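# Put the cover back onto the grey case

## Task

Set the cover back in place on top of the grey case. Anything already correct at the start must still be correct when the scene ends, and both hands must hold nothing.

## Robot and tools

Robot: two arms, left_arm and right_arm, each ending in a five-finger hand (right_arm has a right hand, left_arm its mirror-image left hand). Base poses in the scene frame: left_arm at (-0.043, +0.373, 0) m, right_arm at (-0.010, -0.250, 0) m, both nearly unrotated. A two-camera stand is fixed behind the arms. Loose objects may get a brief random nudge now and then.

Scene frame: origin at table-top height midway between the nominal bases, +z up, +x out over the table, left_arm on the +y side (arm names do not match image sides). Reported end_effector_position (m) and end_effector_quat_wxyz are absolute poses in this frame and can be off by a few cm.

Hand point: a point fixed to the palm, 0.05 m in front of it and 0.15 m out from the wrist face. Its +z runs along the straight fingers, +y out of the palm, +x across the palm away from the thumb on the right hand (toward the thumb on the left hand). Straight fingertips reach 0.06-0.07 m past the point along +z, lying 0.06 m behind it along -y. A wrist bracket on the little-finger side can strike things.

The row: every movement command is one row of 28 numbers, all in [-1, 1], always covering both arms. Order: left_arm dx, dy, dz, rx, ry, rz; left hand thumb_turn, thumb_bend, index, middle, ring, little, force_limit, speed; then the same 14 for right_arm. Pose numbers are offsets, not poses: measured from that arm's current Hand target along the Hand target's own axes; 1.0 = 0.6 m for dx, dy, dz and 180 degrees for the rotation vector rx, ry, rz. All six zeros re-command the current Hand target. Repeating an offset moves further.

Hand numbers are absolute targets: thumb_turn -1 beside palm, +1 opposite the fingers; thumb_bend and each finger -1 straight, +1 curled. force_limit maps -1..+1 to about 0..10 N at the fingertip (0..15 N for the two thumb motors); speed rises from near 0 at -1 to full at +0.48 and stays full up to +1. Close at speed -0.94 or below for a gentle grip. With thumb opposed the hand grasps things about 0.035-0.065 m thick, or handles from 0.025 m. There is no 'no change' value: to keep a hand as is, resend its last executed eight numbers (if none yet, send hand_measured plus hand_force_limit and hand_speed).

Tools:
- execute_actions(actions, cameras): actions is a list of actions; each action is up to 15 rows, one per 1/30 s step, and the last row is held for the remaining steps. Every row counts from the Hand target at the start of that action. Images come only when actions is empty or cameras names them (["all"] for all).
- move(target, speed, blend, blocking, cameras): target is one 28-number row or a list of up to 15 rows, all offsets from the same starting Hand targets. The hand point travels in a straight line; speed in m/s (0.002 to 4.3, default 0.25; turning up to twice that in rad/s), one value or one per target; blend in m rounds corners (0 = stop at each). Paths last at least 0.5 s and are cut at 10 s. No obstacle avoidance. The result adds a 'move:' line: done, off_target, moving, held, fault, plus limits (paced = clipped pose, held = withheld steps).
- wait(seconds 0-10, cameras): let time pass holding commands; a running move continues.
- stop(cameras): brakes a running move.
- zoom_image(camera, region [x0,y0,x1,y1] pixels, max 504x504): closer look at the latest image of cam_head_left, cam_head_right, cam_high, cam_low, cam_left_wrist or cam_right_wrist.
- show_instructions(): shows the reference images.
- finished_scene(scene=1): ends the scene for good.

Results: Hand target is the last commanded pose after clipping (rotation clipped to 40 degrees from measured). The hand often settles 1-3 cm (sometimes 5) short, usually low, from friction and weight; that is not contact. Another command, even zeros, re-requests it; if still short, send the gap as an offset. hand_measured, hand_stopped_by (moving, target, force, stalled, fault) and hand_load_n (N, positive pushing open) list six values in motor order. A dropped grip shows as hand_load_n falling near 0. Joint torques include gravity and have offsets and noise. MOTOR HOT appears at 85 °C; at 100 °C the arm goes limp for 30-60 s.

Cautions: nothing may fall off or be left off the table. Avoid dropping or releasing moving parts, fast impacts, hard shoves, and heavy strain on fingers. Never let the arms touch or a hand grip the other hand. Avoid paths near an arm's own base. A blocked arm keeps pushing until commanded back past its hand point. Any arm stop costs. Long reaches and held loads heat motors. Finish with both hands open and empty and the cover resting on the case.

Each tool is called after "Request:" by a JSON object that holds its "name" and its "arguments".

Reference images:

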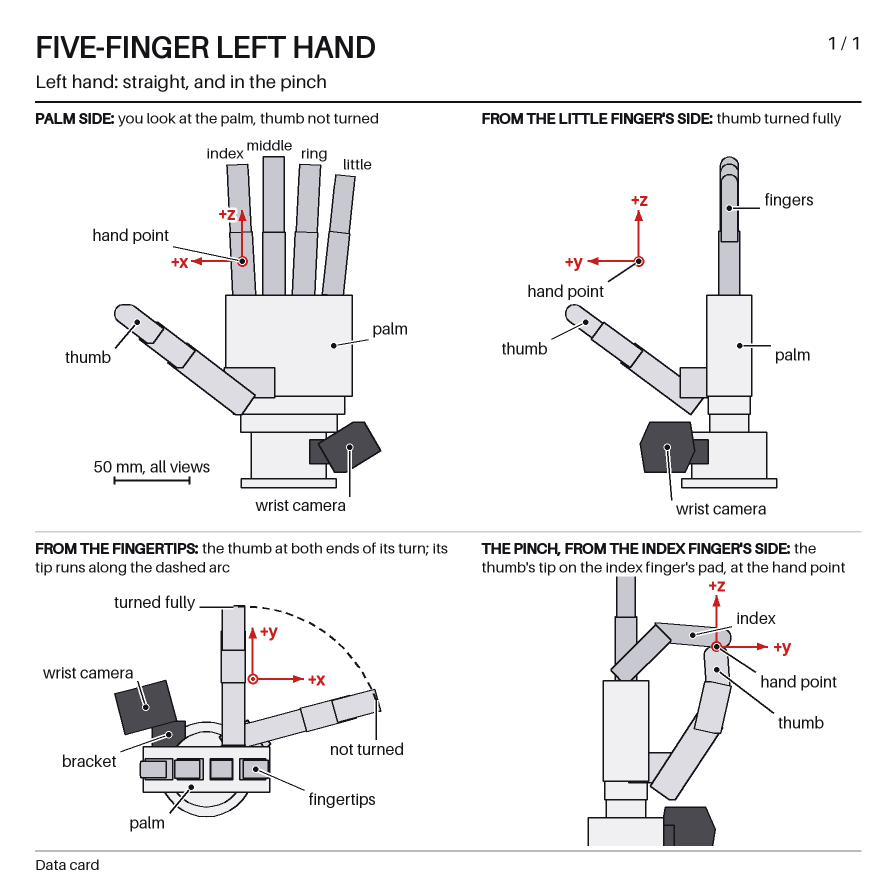

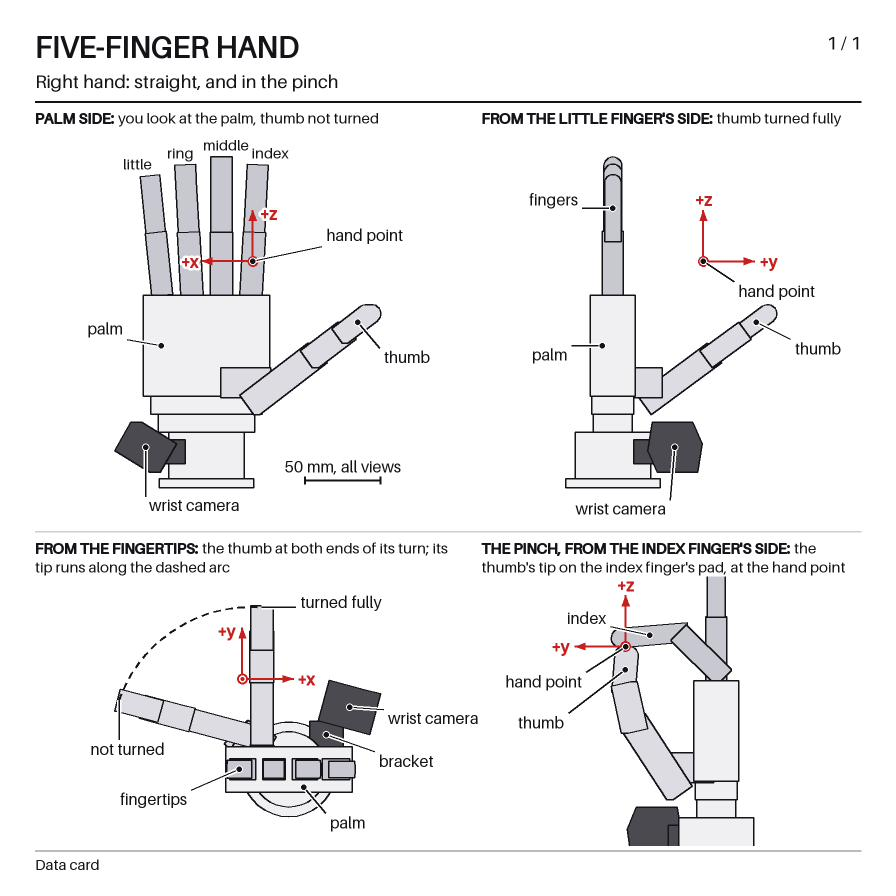

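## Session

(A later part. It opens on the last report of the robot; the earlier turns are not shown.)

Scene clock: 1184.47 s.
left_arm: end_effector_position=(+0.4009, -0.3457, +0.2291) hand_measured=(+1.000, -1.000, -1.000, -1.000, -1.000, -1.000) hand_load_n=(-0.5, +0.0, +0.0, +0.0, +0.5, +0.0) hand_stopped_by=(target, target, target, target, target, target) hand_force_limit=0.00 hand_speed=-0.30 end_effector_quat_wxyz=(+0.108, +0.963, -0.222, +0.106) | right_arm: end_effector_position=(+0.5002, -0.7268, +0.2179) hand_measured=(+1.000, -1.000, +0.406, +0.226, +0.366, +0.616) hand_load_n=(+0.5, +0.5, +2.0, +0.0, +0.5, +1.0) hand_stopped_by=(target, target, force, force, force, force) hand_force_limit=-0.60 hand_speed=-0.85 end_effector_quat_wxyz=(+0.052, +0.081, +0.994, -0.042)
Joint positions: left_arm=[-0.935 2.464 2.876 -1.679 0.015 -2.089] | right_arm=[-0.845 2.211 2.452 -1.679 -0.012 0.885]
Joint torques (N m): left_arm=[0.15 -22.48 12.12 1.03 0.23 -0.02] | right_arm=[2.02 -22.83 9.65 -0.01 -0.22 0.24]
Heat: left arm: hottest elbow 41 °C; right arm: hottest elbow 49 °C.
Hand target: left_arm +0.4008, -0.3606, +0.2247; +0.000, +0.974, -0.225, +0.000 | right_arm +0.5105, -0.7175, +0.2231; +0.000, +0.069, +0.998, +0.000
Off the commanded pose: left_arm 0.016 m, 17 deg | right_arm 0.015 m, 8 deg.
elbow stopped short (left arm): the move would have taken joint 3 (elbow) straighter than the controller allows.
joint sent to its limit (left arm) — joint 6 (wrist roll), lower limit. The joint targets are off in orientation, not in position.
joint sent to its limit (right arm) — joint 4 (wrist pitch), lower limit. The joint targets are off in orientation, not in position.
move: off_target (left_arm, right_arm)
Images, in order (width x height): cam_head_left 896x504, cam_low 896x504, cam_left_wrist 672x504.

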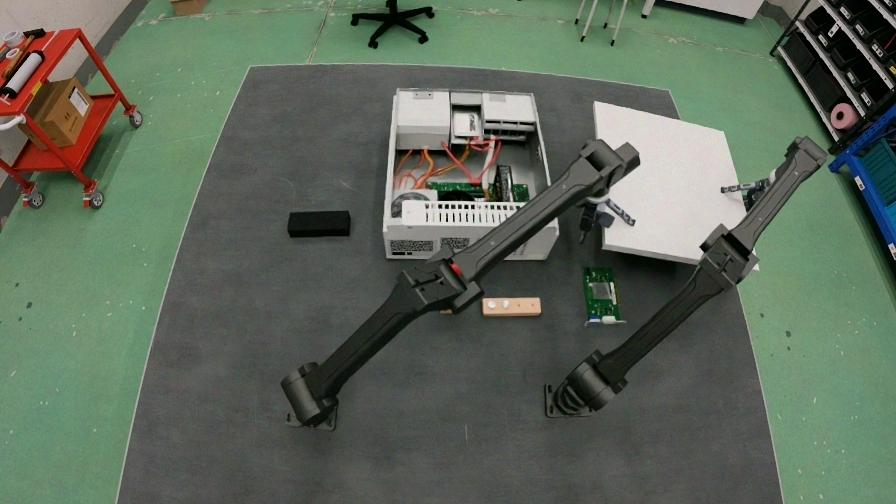

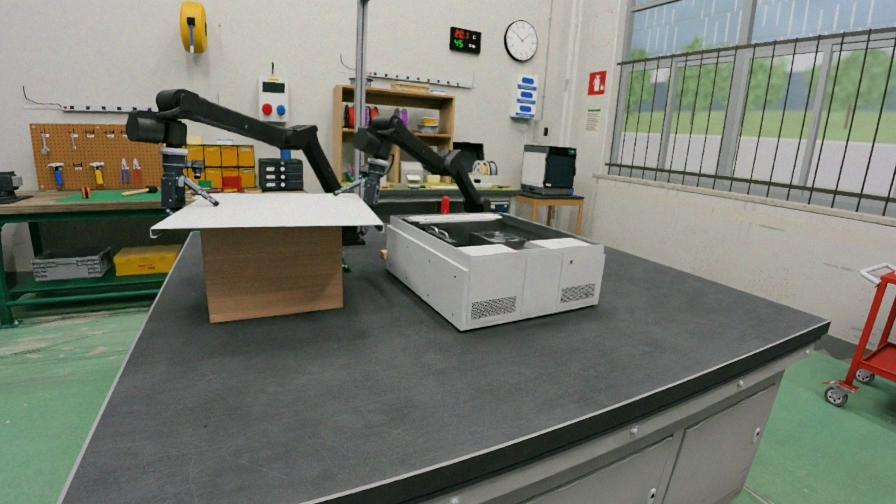

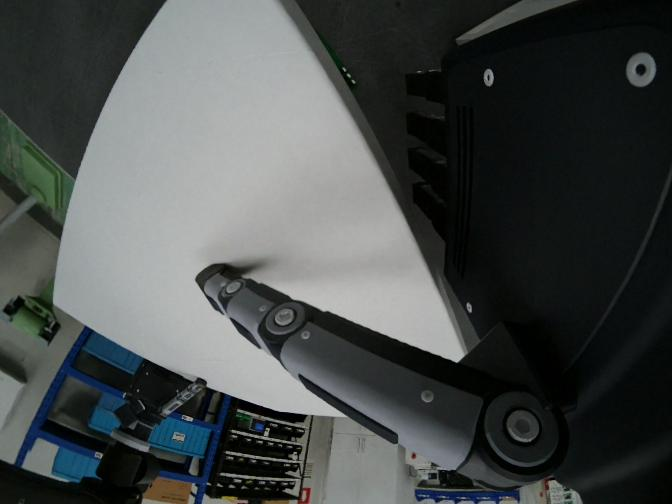

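Request:
{"name": "move", "arguments": {"target": [0,0,0,0,0,0,1,-1,0.5,0.5,0.5,0.5,-0.6,-0.8, 0,0,0,0,0,0,1,-1,0.9,0.9,0.9,0.9,-0.6,-0.85], "speed": 0.08, "cameras": ["cam_head_left","cam_low","cam_left_wrist"]}}

Scene clock: 1212.83 s.
left_arm: end_effector_position=(+0.4009, -0.3457, +0.2291) hand_measured=(+1.000, -1.000, +0.500, +0.500, +0.500, +0.500) hand_load_n=(-0.5, +0.0, +0.0, +0.0, +0.0, +0.0) hand_stopped_by=(target, target, target, target, target, target) hand_force_limit=-0.60 hand_speed=-0.80 end_effector_quat_wxyz=(+0.108, +0.963, -0.222, +0.106) | right_arm: end_effector_position=(+0.5002, -0.7268, +0.2179) hand_measured=(+1.000, -1.000, +0.406, +0.226, +0.366, +0.616) hand_load_n=(+0.5, +0.5, +2.0, +0.0, +0.0, +1.0) hand_stopped_by=(target, target, force, force, force, force) hand_force_limit=-0.60 hand_speed=-0.85 end_effector_quat_wxyz=(+0.052, +0.081, +0.994, -0.042)
Joint positions: left_arm=[-0.935 2.464 2.876 -1.679 0.015 -2.089] | right_arm=[-0.845 2.211 2.452 -1.679 -0.012 0.885]
Joint torques (N m): left_arm=[0.21 -22.3 12.14 1.01 0.25 -0.02] | right_arm=[3.84 -22.42 9.78 0.31 -0.17 0.16]
Heat: left arm: hottest elbow 47 °C; right arm: hottest elbow 48 °C.
Hand target: left_arm +0.4008, -0.3606, +0.2247; +0.000, +0.974, -0.225, +0.000 | right_arm +0.5105, -0.7175, +0.2231; +0.000, +0.069, +0.998, +0.000
Off the commanded pose: left_arm 0.016 m, 17 deg | right_arm 0.015 m, 8 deg.
elbow stopped short (left arm): the move would have taken joint 3 (elbow) straighter than the controller allows.
joint sent to its limit (left arm) — joint 6 (wrist roll), lower limit. The joint targets are off in orientation, not in position.
joint sent to its limit (right arm) — joint 4 (wrist pitch), lower limit. The joint targets are off in orientation, not in position.
move: off_target (left_arm, right_arm)
Images, in order (width x height): cam_head_left 896x504, cam_low 896x504, cam_left_wrist 672x504.

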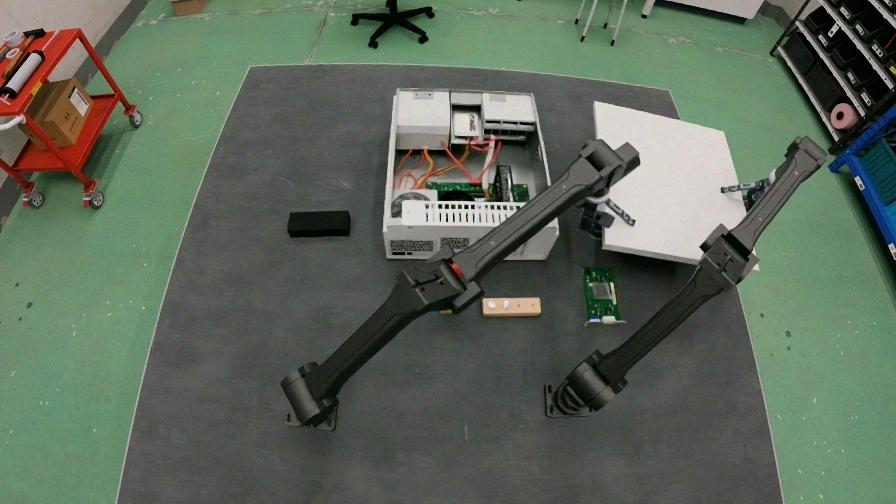

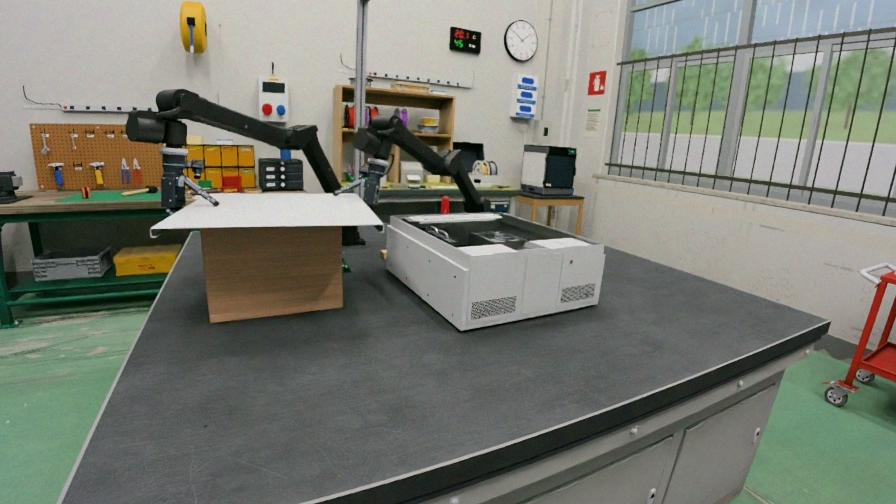

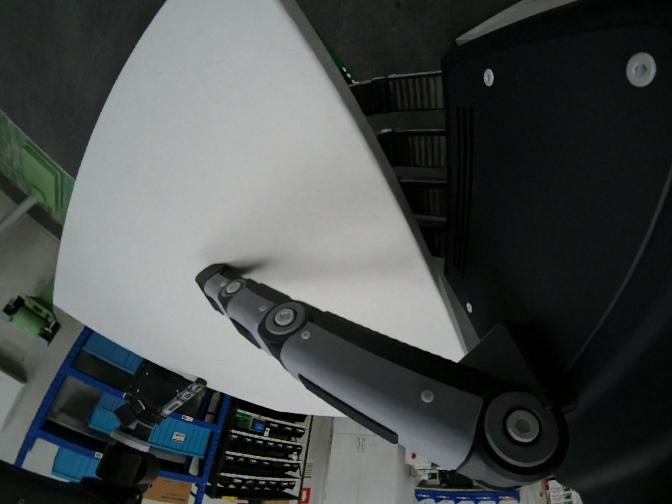

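Request:
{"name": "move", "arguments": {"target": [0,0,0,0,0,0,1,-1,0.95,0.95,0.95,0.95,-0.6,-0.85, 0,0,0,0,0,0,1,-1,0.9,0.9,0.9,0.9,-0.6,-0.85], "speed": 0.08, "cameras": ["cam_left_wrist"]}}

Scene clock: 1217.20 s.
left_arm: end_effector_position=(+0.4007, -0.3460, +0.2282) hand_measured=(+1.000, -1.000, +0.652, +0.666, +0.804, +0.748) hand_load_n=(-1.0, +0.5, +0.5, +1.0, +2.5, +1.0) hand_stopped_by=(target, target, force, force, force, force) hand_force_limit=-0.60 hand_speed=-0.85 end_effector_quat_wxyz=(+0.108, +0.964, -0.221, +0.105) | right_arm: end_effector_position=(+0.5002, -0.7268, +0.2179) hand_measured=(+1.000, -1.000, +0.406, +0.226, +0.366, +0.616) hand_load_n=(+0.5, +0.5, +2.0, +0.0, +0.5, +1.0) hand_stopped_by=(target, target, force, force, force, force) hand_force_limit=-0.60 hand_speed=-0.85 end_effector_quat_wxyz=(+0.052, +0.081, +0.994, -0.042)
Joint positions: left_arm=[-0.935 2.465 2.876 -1.679 0.016 -2.092] | right_arm=[-0.845 2.211 2.452 -1.679 -0.012 0.885]
Joint torques (N m): left_arm=[0.21 -22.36 12.12 1.06 0.2 0] | right_arm=[2.55 -22.01 9.66 0.49 -0.18 0.26]
Heat: left arm: hottest elbow 47 °C; right arm: hottest elbow 48 °C.
Hand target: left_arm +0.4007, -0.3606, +0.2246; +0.000, +0.974, -0.225, +0.000 | right_arm +0.5105, -0.7175, +0.2231; +0.000, +0.069, +0.998, +0.000
Off the commanded pose: left_arm 0.015 m, 17 deg | right_arm 0.015 m, 8 deg.
elbow stopped short (left arm): the move would have taken joint 3 (elbow) straighter than the controller allows.
joint sent to its limit (left arm) — joint 6 (wrist roll), lower limit. The joint targets are off in orientation, not in position.
joint sent to its limit (right arm) — joint 4 (wrist pitch), lower limit. The joint targets are off in orientation, not in position.
move: off_target (left_arm, right_arm)
Images, in order (width x height): cam_left_wrist 672x504.

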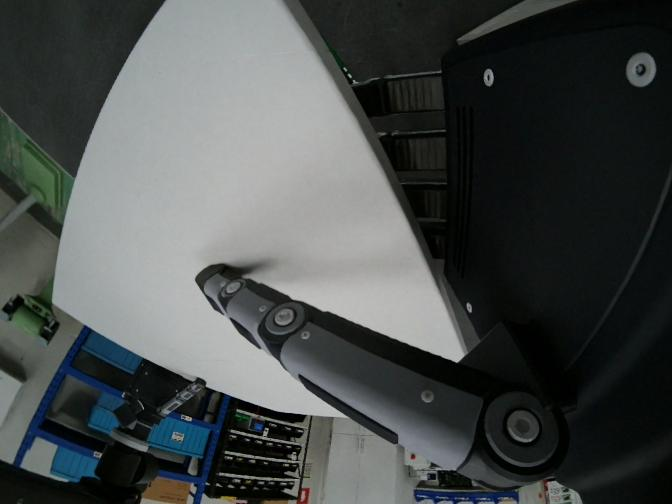

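Request:
{"name": "move", "arguments": {"target": [[0,0,0,0,0,0,1,-1,0.95,0.95,0.95,0.95,-0.6,-0.85, 0,0,0,0,0,0,1,-1,0.05,0.05,0.05,0.05,-0.2,-0.6],[0,0,0,0,0,0,1,-1,0.95,0.95,0.95,0.95,-0.6,-0.85, -0.105,0.01,0,0,0,0,1,-1,0.05,0.05,0.05,0.05,-0.2,-0.6]], "speed": 0.06, "cameras": ["cam_head_left","cam_right_wrist"]}}

Scene clock: 1233.83 s.
left_arm: end_effector_position=(+0.4006, -0.3461, +0.2282) hand_measured=(+1.000, -1.000, +0.652, +0.666, +0.804, +0.748) hand_load_n=(-1.0, +0.5, +0.5, +1.0, +2.5, +1.0) hand_stopped_by=(target, target, force, force, force, force) hand_force_limit=-0.60 hand_speed=-0.85 end_effector_quat_wxyz=(+0.108, +0.963, -0.221, +0.105) | right_arm: end_effector_position=(+0.5579, -0.7199, +0.2213) hand_measured=(+1.000, -1.000, +0.050, +0.050, +0.050, +0.050) hand_load_n=(-1.0, +0.0, +0.0, +0.5, +0.0, +0.0) hand_stopped_by=(target, target, target, target, target, target) hand_force_limit=-0.20 hand_speed=-0.60 end_effector_quat_wxyz=(+0.084, +0.084, +0.991, -0.058)
Joint positions: left_arm=[-0.935 2.465 2.876 -1.679 0.016 -2.092] | right_arm=[-0.783 2.302 2.614 -1.679 -0.02 0.956]
Joint torques (N m): left_arm=[0.26 -22.12 12.14 1.07 0.24 -0.01] | right_arm=[2.26 -20.54 14.2 0.53 -0.17 0.27]
Heat: left arm: hottest elbow 49 °C; right arm: hottest elbow 48 °C.
Hand target: left_arm +0.4007, -0.3606, +0.2246; +0.000, +0.974, -0.225, +0.000 | right_arm +0.5738, -0.7202, +0.2232; +0.001, +0.069, +0.998, +0.001
Off the commanded pose: left_arm 0.015 m, 17 deg | right_arm 0.016 m, 12 deg.
elbow stopped short (left arm): the move would have taken joint 3 (elbow) straighter than the controller allows.
joint sent to its limit (left arm) — joint 6 (wrist roll), lower limit. The joint targets are off in orientation, not in position.
joint sent to its limit (right arm) — joint 4 (wrist pitch), lower limit. The joint targets are off in orientation, not in position.
move: off_target (left_arm, right_arm)
Images, in order (width x height): cam_head_left 896x504, cam_right_wrist 672x504.

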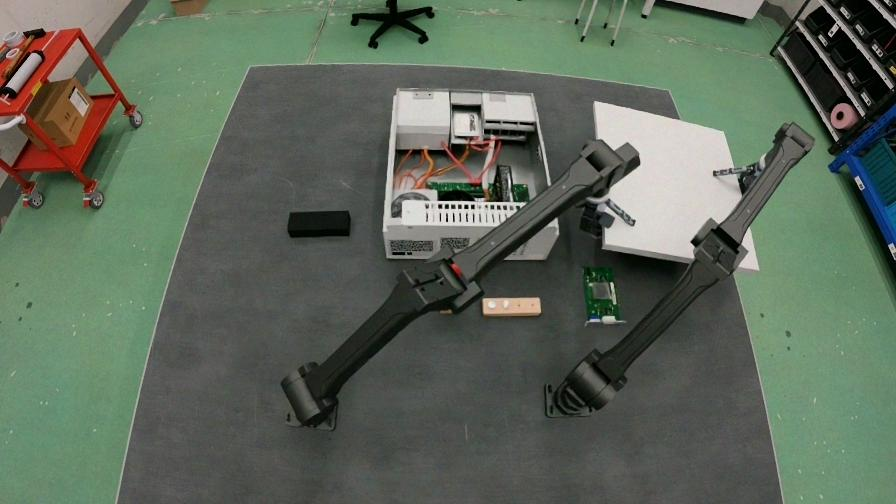

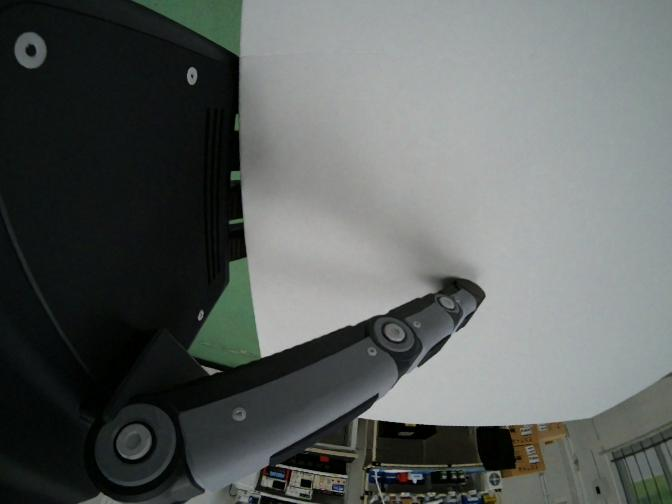

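Request:
{"name": "move", "arguments": {"target": [[0,0,0,0,0,0,1,-1,0.95,0.95,0.95,0.95,-0.6,-0.85, 0,-0.027,0,0,0,0,1,-1,0.05,0.05,0.05,0.05,-0.2,-0.6],[0,0,0,0,0,0,1,-1,0.95,0.95,0.95,0.95,-0.6,-0.85, 0,-0.027,0,0,0,0,1,-1,0.95,0.95,0.95,0.95,-0.6,-0.85]], "speed": 0.06, "cameras": ["cam_head_left","cam_right_wrist"]}}

Scene clock: 1242.87 s.
left_arm: end_effector_position=(+0.4006, -0.3461, +0.2282) hand_measured=(+1.000, -1.000, +0.652, +0.666, +0.804, +0.748) hand_load_n=(-1.0, +0.5, +0.5, +0.5, +2.5, +1.0) hand_stopped_by=(target, target, force, force, force, force) hand_force_limit=-0.60 hand_speed=-0.85 end_effector_quat_wxyz=(+0.108, +0.963, -0.221, +0.105) | right_arm: end_effector_position=(+0.5658, -0.7260, +0.2214) hand_measured=(+1.000, -1.000, +0.340, +0.492, +0.646, +0.798) hand_load_n=(-1.0, +2.0, +0.5, +1.0, +2.5, +3.0) hand_stopped_by=(target, target, force, force, force, force) hand_force_limit=-0.60 hand_speed=-0.85 end_effector_quat_wxyz=(+0.096, +0.085, +0.990, -0.061)
Joint positions: left_arm=[-0.935 2.465 2.876 -1.679 0.016 -2.092] | right_arm=[-0.784 2.332 2.665 -1.679 -0.031 0.957]
Joint torques (N m): left_arm=[0.56 -22.42 12.16 1.05 0.22 0] | right_arm=[1.08 -20.31 14.12 0.42 0.14 0.17]
Heat: left arm: hottest elbow 49 °C; right arm: hottest elbow 50 °C.
Hand target: left_arm +0.4007, -0.3606, +0.2246; +0.000, +0.974, -0.225, +0.000 | right_arm +0.5714, -0.7363, +0.2232; +0.000, +0.069, +0.998, +0.001
Off the commanded pose: left_arm 0.015 m, 17 deg | right_arm 0.012 m, 13 deg.
elbow stopped short (left arm): the move would have taken joint 3 (elbow) straighter than the controller allows.
joint sent to its limit (left arm) — joint 6 (wrist roll), lower limit. The joint targets are off in orientation, not in position.
joint sent to its limit (right arm) — joint 4 (wrist pitch), lower limit. The joint targets are off in orientation, not in position.
move: off_target (left_arm, right_arm); target 2's new numbers were sent with right_arm's hand 0.012 m and 13 deg from that target
Images, in order (width x height): cam_head_left 896x504, cam_right_wrist 672x504.

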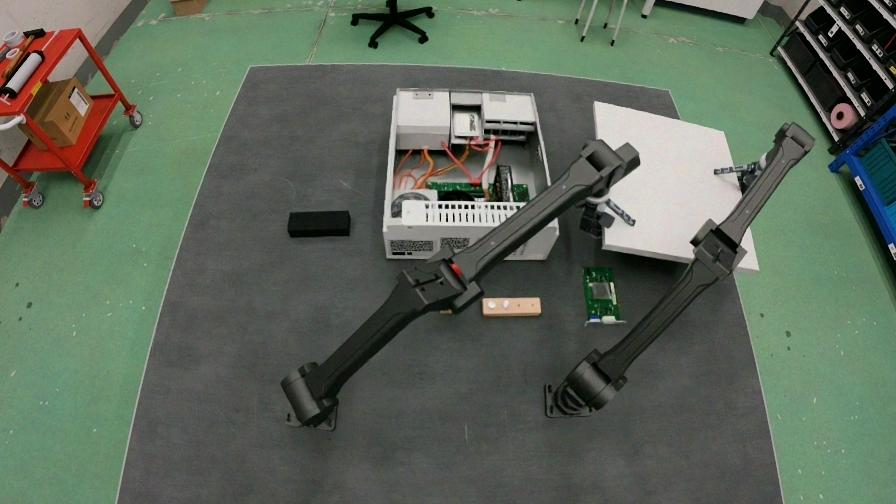

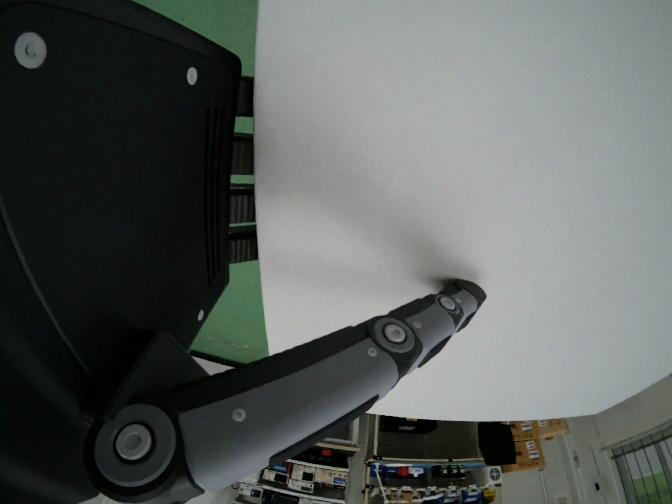

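Request:
{"name": "move", "arguments": {"target": [-0.011,-0.0225,-0.0833,0,0,0,1,-1,0.95,0.95,0.95,0.95,-0.6,-0.85, 0,0,-0.0833,0,0,0,1,-1,0.95,0.95,0.95,0.95,-0.6,-0.85], "speed": 0.05, "cameras": ["all"]}}

Scene clock: 1257.40 s.
left_arm: end_effector_position=(+0.4005, -0.3460, +0.2309) hand_measured=(+1.000, -1.000, +0.652, +0.666, +0.804, +0.748) hand_load_n=(-1.0, +0.5, +1.0, +1.5, +3.0, +1.0) hand_stopped_by=(target, target, force, force, force, force) hand_force_limit=-0.60 hand_speed=-0.85 end_effector_quat_wxyz=(+0.110, +0.964, -0.220, +0.106) | right_arm: end_effector_position=(+0.5662, -0.7260, +0.2223) hand_measured=(+1.000, -1.000, +0.340, +0.492, +0.646, +0.798) hand_load_n=(-1.0, +1.5, +1.0, +1.5, +2.5, +2.5) hand_stopped_by=(target, target, force, force, force, force) hand_force_limit=-0.60 hand_speed=-0.85 end_effector_quat_wxyz=(+0.098, +0.085, +0.990, -0.060)
Joint positions: left_arm=[-0.935 2.462 2.876 -1.678 0.017 -2.094] | right_arm=[-0.784 2.332 2.667 -1.679 -0.034 0.958]
Joint torques (N m): left_arm=[1.14 -28.16 11.45 0.34 0.31 0.02] | right_arm=[1.03 -24.59 15.77 0.58 -0.13 0.32]
Heat: left arm: hottest elbow 50 °C; right arm: hottest elbow 51 °C.
Hand target: left_arm +0.4007, -0.3456, +0.2747; +0.000, +0.974, -0.225, +0.000 | right_arm +0.5714, -0.7364, +0.2732; +0.000, +0.069, +0.998, +0.001
Off the commanded pose: left_arm 0.044 m, 18 deg | right_arm 0.052 m, 13 deg.
elbow stopped short (left arm): the move would have taken joint 3 (elbow) straighter than the controller allows.
joint sent to its limit (left arm) — joint 4 (wrist pitch), lower limit; joint 6 (wrist roll), lower limit. The joint targets are off in orientation, not in position.
joint sent to its limit (right arm) — joint 4 (wrist pitch), lower limit. The joint targets are off in position and orientation.
move: off_target (left_arm, right_arm)

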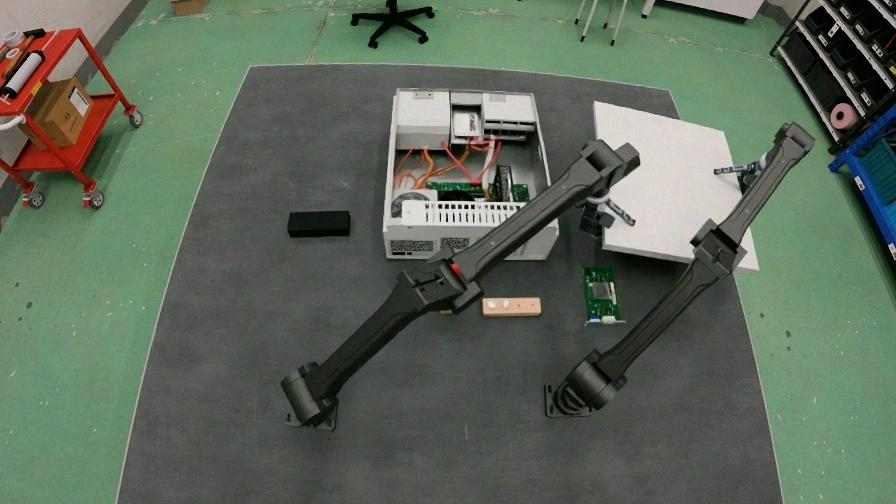

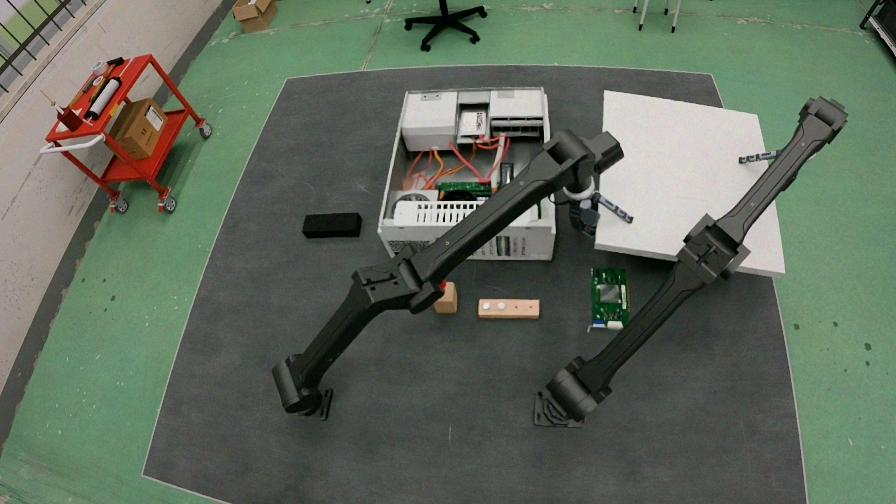

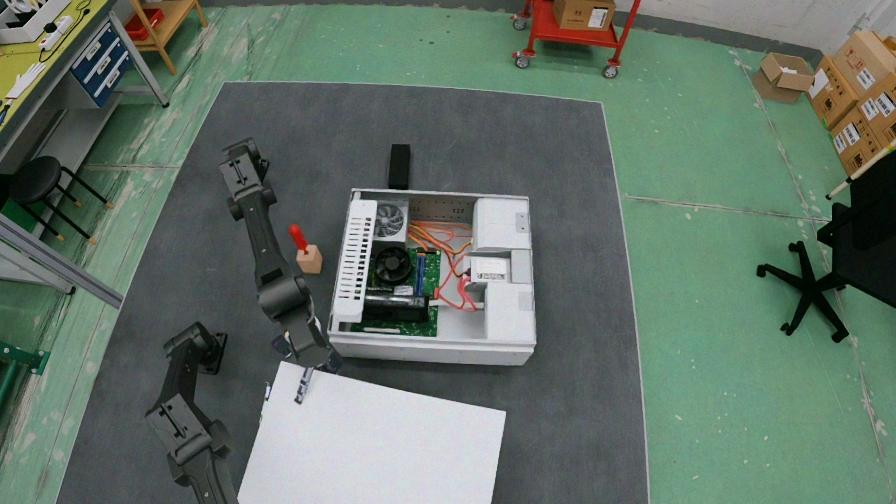

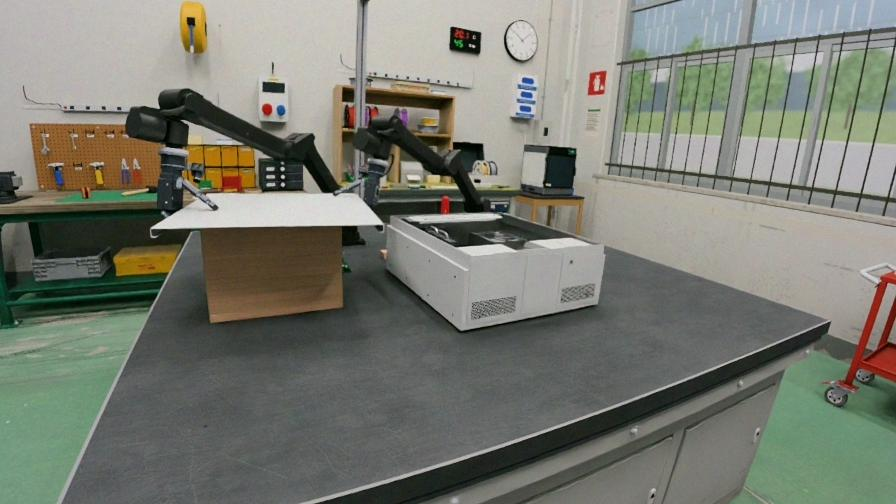

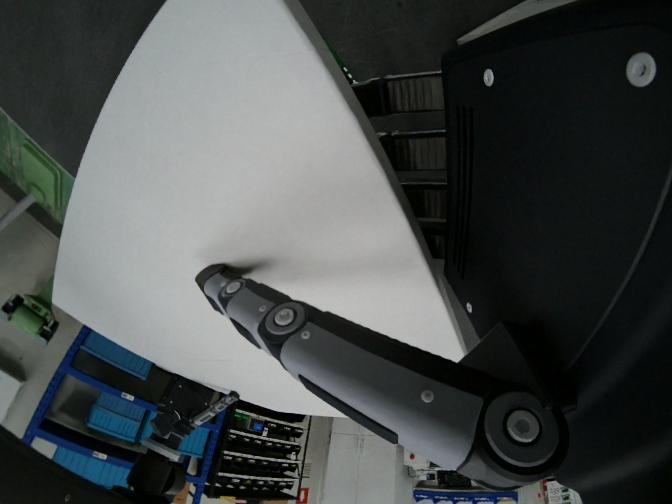

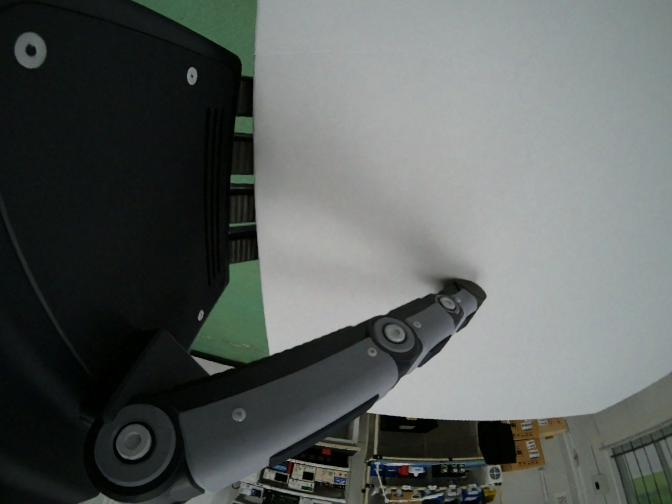

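Request:
{"name": "move", "arguments": {"target": [0,0,-0.0667,0,0,0,1,-1,0.95,0.95,0.95,0.95,-0.6,-0.85, 0,0,-0.0667,0,0,0,1,-1,0.95,0.95,0.95,0.95,-0.6,-0.85], "speed": 0.05, "cameras": ["cam_low","cam_left_wrist","cam_right_wrist"]}}

Scene clock: 1266.20 s.
left_arm: end_effector_position=(+0.3992, -0.3452, +0.2427) hand_measured=(+1.000, -1.000, +0.650, +0.664, +0.804, +0.748) hand_load_n=(+2.0, +2.0, +7.5, +4.0, +4.0, +0.0) hand_stopped_by=(target, target, force, force, force, force) hand_force_limit=-0.60 hand_speed=-0.85 end_effector_quat_wxyz=(+0.116, +0.963, -0.218, +0.109) | right_arm: end_effector_position=(+0.5668, -0.7258, +0.2325) hand_measured=(+1.000, -1.000, +0.340, +0.492, +0.646, +0.800) hand_load_n=(-1.0, +1.0, +4.0, +0.0, +0.0, +0.0) hand_stopped_by=(target, target, force, force, force, force) hand_force_limit=-0.60 hand_speed=-0.85 end_effector_quat_wxyz=(+0.105, +0.088, +0.988, -0.064)
Joint positions: left_arm=[-0.935 2.448 2.876 -1.678 0.022 -2.099] | right_arm=[-0.784 2.322 2.673 -1.679 -0.037 0.966]
Joint torques (N m): left_arm=[1.26 -30.21 12.15 0.98 0.34 0.08] | right_arm=[1.44 -27.93 17.21 0.47 -0.27 0.34]
Heat: left arm: hottest elbow 50 °C; right arm: hottest elbow 51 °C.
Hand target: left_arm +0.4007, -0.3456, +0.3147; +0.000, +0.974, -0.225, +0.000 | right_arm +0.5713, -0.7364, +0.3131; +0.000, +0.069, +0.998, +0.001
Off the commanded pose: left_arm 0.072 m, 18 deg | right_arm 0.081 m, 14 deg.
elbow stopped short (left arm): the move would have taken joint 3 (elbow) straighter than the controller allows.
joint sent to its limit (left arm) — joint 6 (wrist roll), lower limit. The joint targets are off in position and orientation.
joint sent to its limit (right arm) — joint 4 (wrist pitch), lower limit. The joint targets are off in position and orientation.
move: off_target (left_arm, right_arm)
Images, in order (width x height): cam_low 896x504, cam_left_wrist 672x504, cam_right_wrist 672x504.

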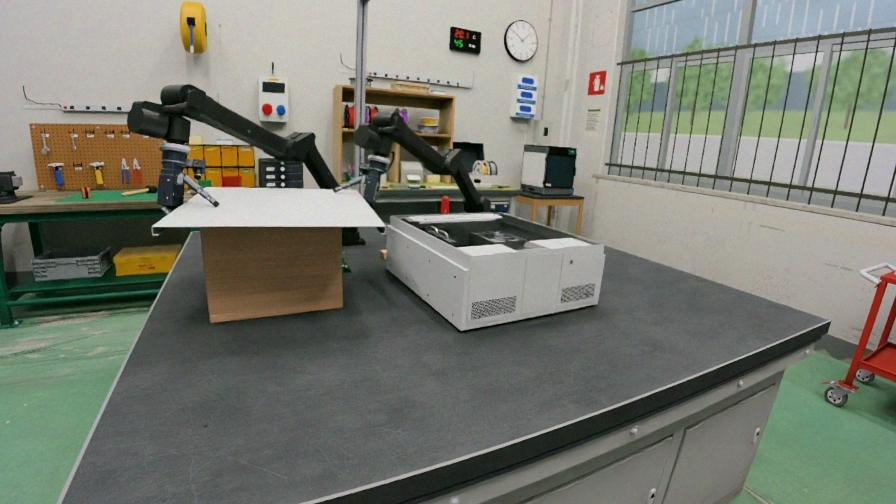

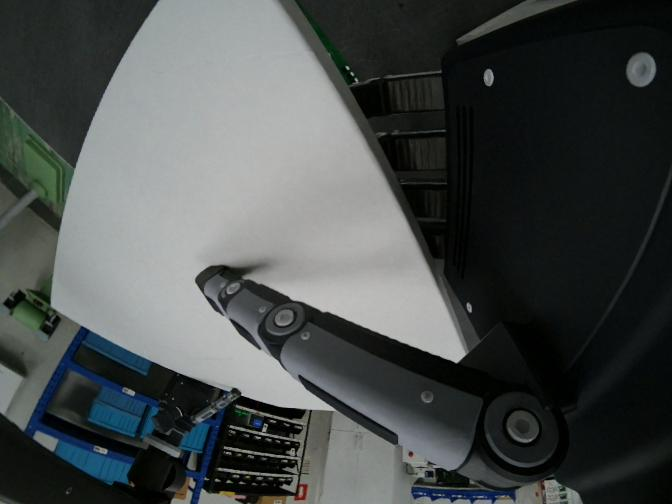

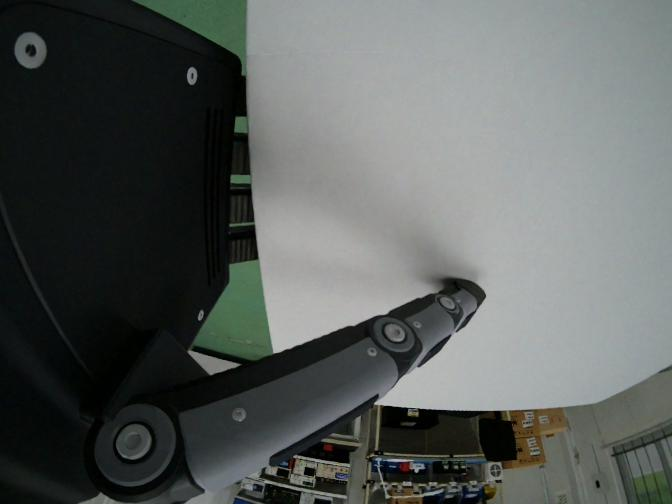

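Request:
{"name": "move", "arguments": {"target": [-0.0674,0.0329,0,0,0,0,1,-1,0.95,0.95,0.95,0.95,-0.6,-0.85, 0.0743,-0.0103,0,0,0,0,1,-1,0.95,0.95,0.95,0.95,-0.6,-0.85], "speed": 0.05, "cameras": ["cam_head_left","cam_low","cam_left_wrist","cam_right_wrist"]}}

Scene clock: 1305.93 s.
left_arm: end_effector_position=(+0.3760, -0.3476, +0.2709) hand_measured=(+1.000, -1.000, +0.650, +0.664, +0.804, +0.748) hand_load_n=(+7.0, +1.0, +4.5, +2.5, +7.0, +2.0) hand_stopped_by=(target, target, force, force, force, force) hand_force_limit=-0.60 hand_speed=-0.85 end_effector_quat_wxyz=(+0.125, +0.958, -0.229, +0.115) | right_arm: end_effector_position=(+0.5413, -0.7299, +0.2727) hand_measured=(+1.000, -1.000, +0.340, +0.492, +0.646, +0.800) hand_load_n=(+1.5, +2.0, +4.5, +0.0, +0.0, +0.0) hand_stopped_by=(target, target, force, force, force, force) hand_force_limit=-0.60 hand_speed=-0.85 end_effector_quat_wxyz=(+0.121, +0.089, +0.986, -0.075)
Joint positions: left_arm=[-0.959 2.392 2.839 -1.679 0.023 -2.099] | right_arm=[-0.815 2.241 2.63 -1.679 -0.048 0.939]
Joint torques (N m): left_arm=[-0.32 -30.15 8.02 0.42 0.21 0.06] | right_arm=[-0.97 -26.4 10.41 0.64 0 0.05]
Heat: left arm: hottest elbow 50 °C; right arm: hottest elbow 53 °C.
Hand target: left_arm +0.3557, -0.3457, +0.3148; +0.000, +0.974, -0.225, +0.000 | right_arm +0.5264, -0.7363, +0.3130; +0.000, +0.069, +0.998, +0.001
Off the commanded pose: left_arm 0.048 m, 20 deg | right_arm 0.044 m, 17 deg.
elbow stopped short (left arm): the move would have taken joint 3 (elbow) straighter than the controller allows.
joint sent to its limit (left arm) — joint 4 (wrist pitch), lower limit; joint 6 (wrist roll), lower limit. The joint targets are off in orientation, not in position.
joint sent to its limit (right arm) — joint 4 (wrist pitch), lower limit. The joint targets are off in orientation, not in position.
move: off_target (left_arm, right_arm)
Images, in order (width x height): cam_head_left 896x504, cam_low 896x504, cam_left_wrist 672x504, cam_right_wrist 672x504.

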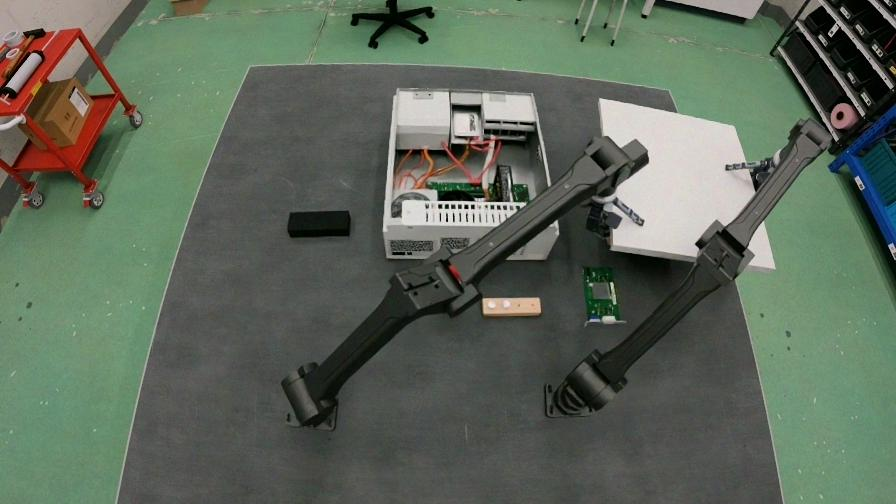

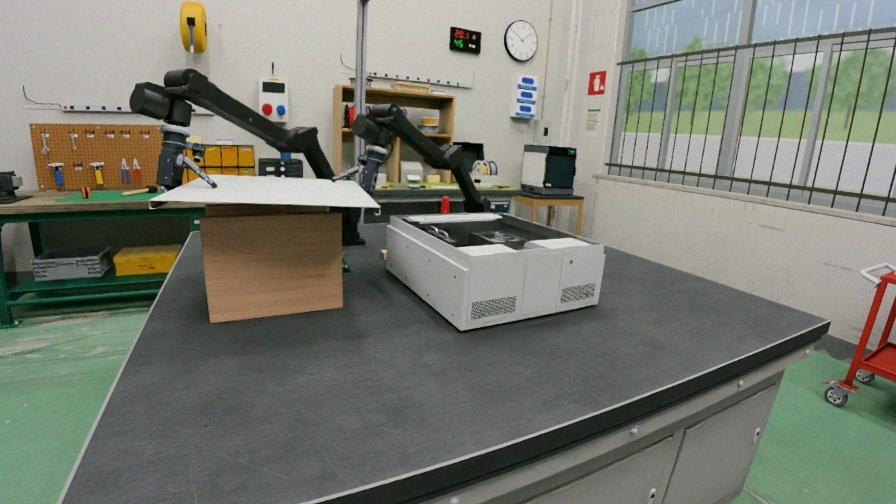

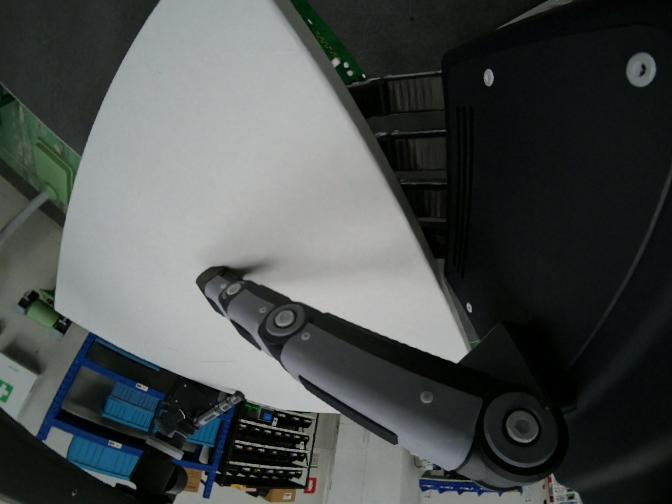

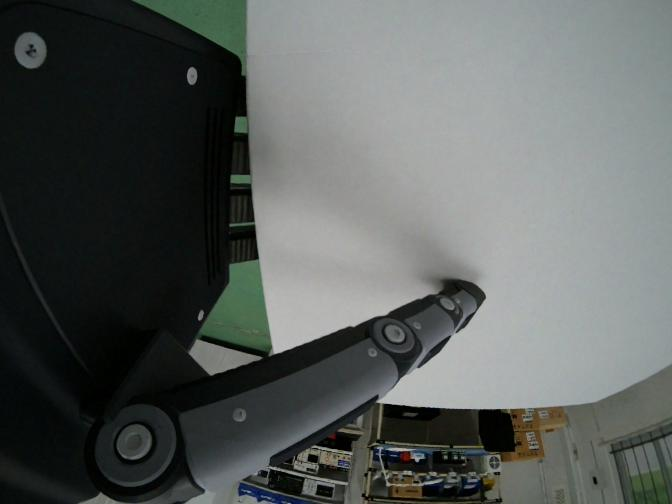

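Request:
{"name": "move", "arguments": {"target": [0,0,-0.083,-0.0614,0.0897,0.0048,1,-1,0.95,0.95,0.95,0.95,-0.6,-0.85, 0,0,-0.083,0.0431,-0.0804,0.0132,1,-1,0.95,0.95,0.95,0.95,-0.6,-0.85], "speed": 0.05, "cameras": ["cam_head_left","cam_low","cam_left_wrist","cam_right_wrist"]}}

Scene clock: 1344.17 s.
left_arm: end_effector_position=(+0.3724, -0.3453, +0.2912) hand_measured=(+1.000, -1.000, +0.650, +0.664, +0.804, +0.748) hand_load_n=(+5.5, +1.0, +6.0, +3.0, +5.5, +0.5) hand_stopped_by=(target, target, force, force, force, force) hand_force_limit=-0.60 hand_speed=-0.85 end_effector_quat_wxyz=(+0.134, +0.956, -0.230, +0.122) | right_arm: end_effector_position=(+0.5349, -0.7282, +0.3006) hand_measured=(+1.000, -1.000, +0.340, +0.492, +0.646, +0.800) hand_load_n=(+4.0, +1.5, +5.0, +0.0, +0.0, +0.0) hand_stopped_by=(target, target, force, force, force, force) hand_force_limit=-0.60 hand_speed=-0.85 end_effector_quat_wxyz=(+0.141, +0.092, +0.982, -0.080)
Joint positions: left_arm=[-0.961 2.367 2.839 -1.679 0.025 -2.099] | right_arm=[-0.826 2.203 2.63 -1.679 -0.069 0.939]
Joint torques (N m): left_arm=[-0.26 -29.92 12.18 0.36 0.37 0.07] | right_arm=[0.32 -25.52 14.9 0.76 -0.12 0.15]
Heat: left arm: hottest shoulder 46 °C; right arm: hottest elbow 53 °C.
Hand target: left_arm +0.3558, -0.3456, +0.3646; +0.125, +0.958, -0.229, +0.115 | right_arm +0.5263, -0.7363, +0.3630; +0.121, +0.089, +0.986, -0.075
Off the commanded pose: left_arm 0.075 m, 1 deg | right_arm 0.063 m, 2 deg.
joint sent to its limit (left arm) — joint 4 (wrist pitch), lower limit; joint 6 (wrist roll), lower limit. The joint targets are off in position and orientation.
joint sent to its limit (right arm) — joint 4 (wrist pitch), lower limit. The joint targets are off in position and orientation.
move: off_target (left_arm, right_arm)
Images, in order (width x height): cam_head_left 896x504, cam_low 896x504, cam_left_wrist 672x504, cam_right_wrist 672x504.

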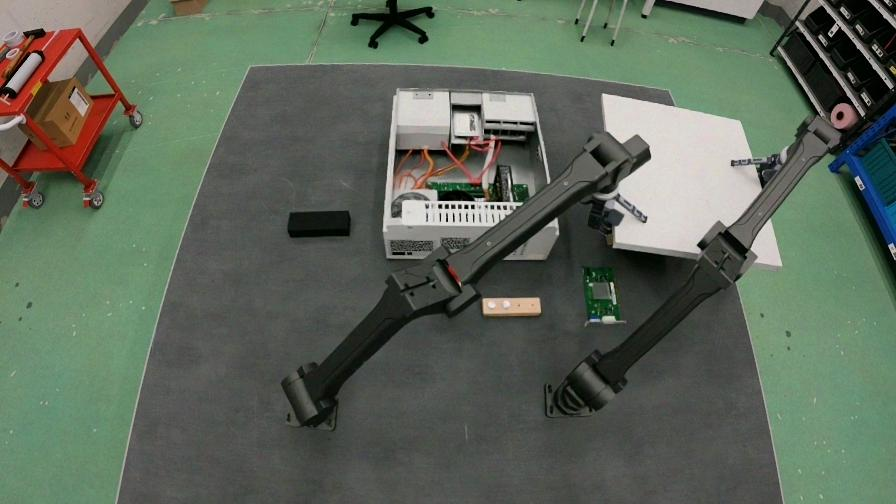

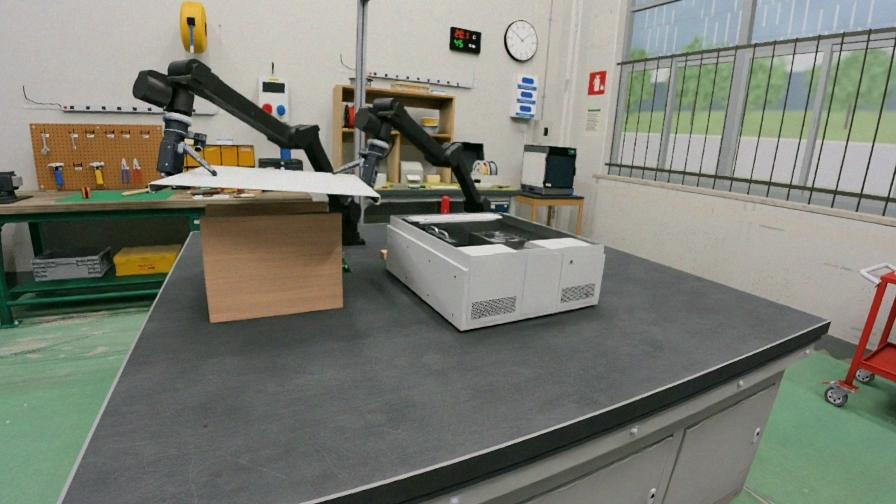

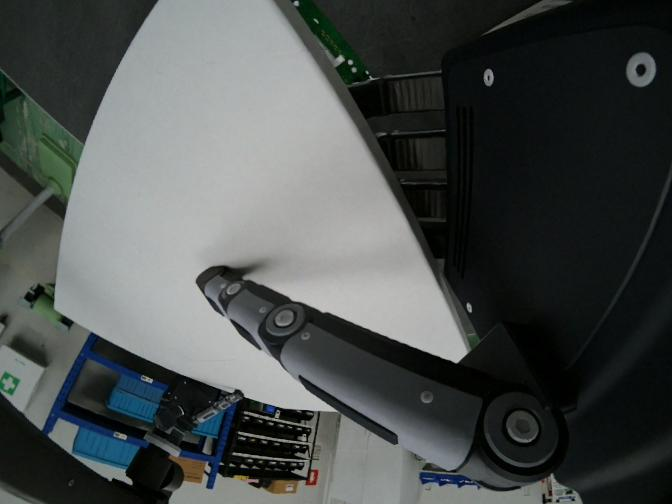

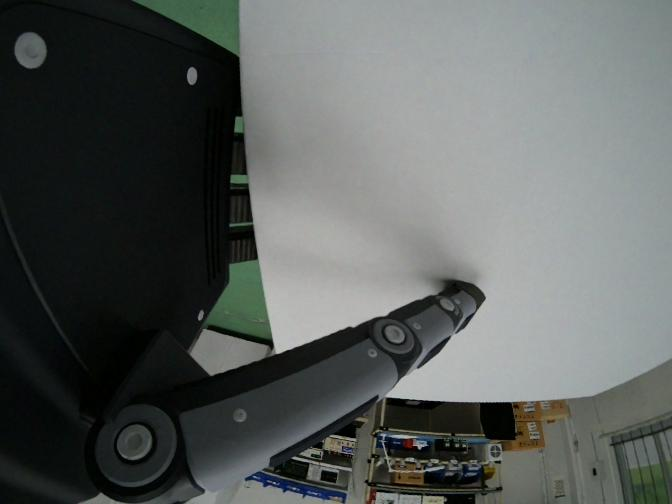

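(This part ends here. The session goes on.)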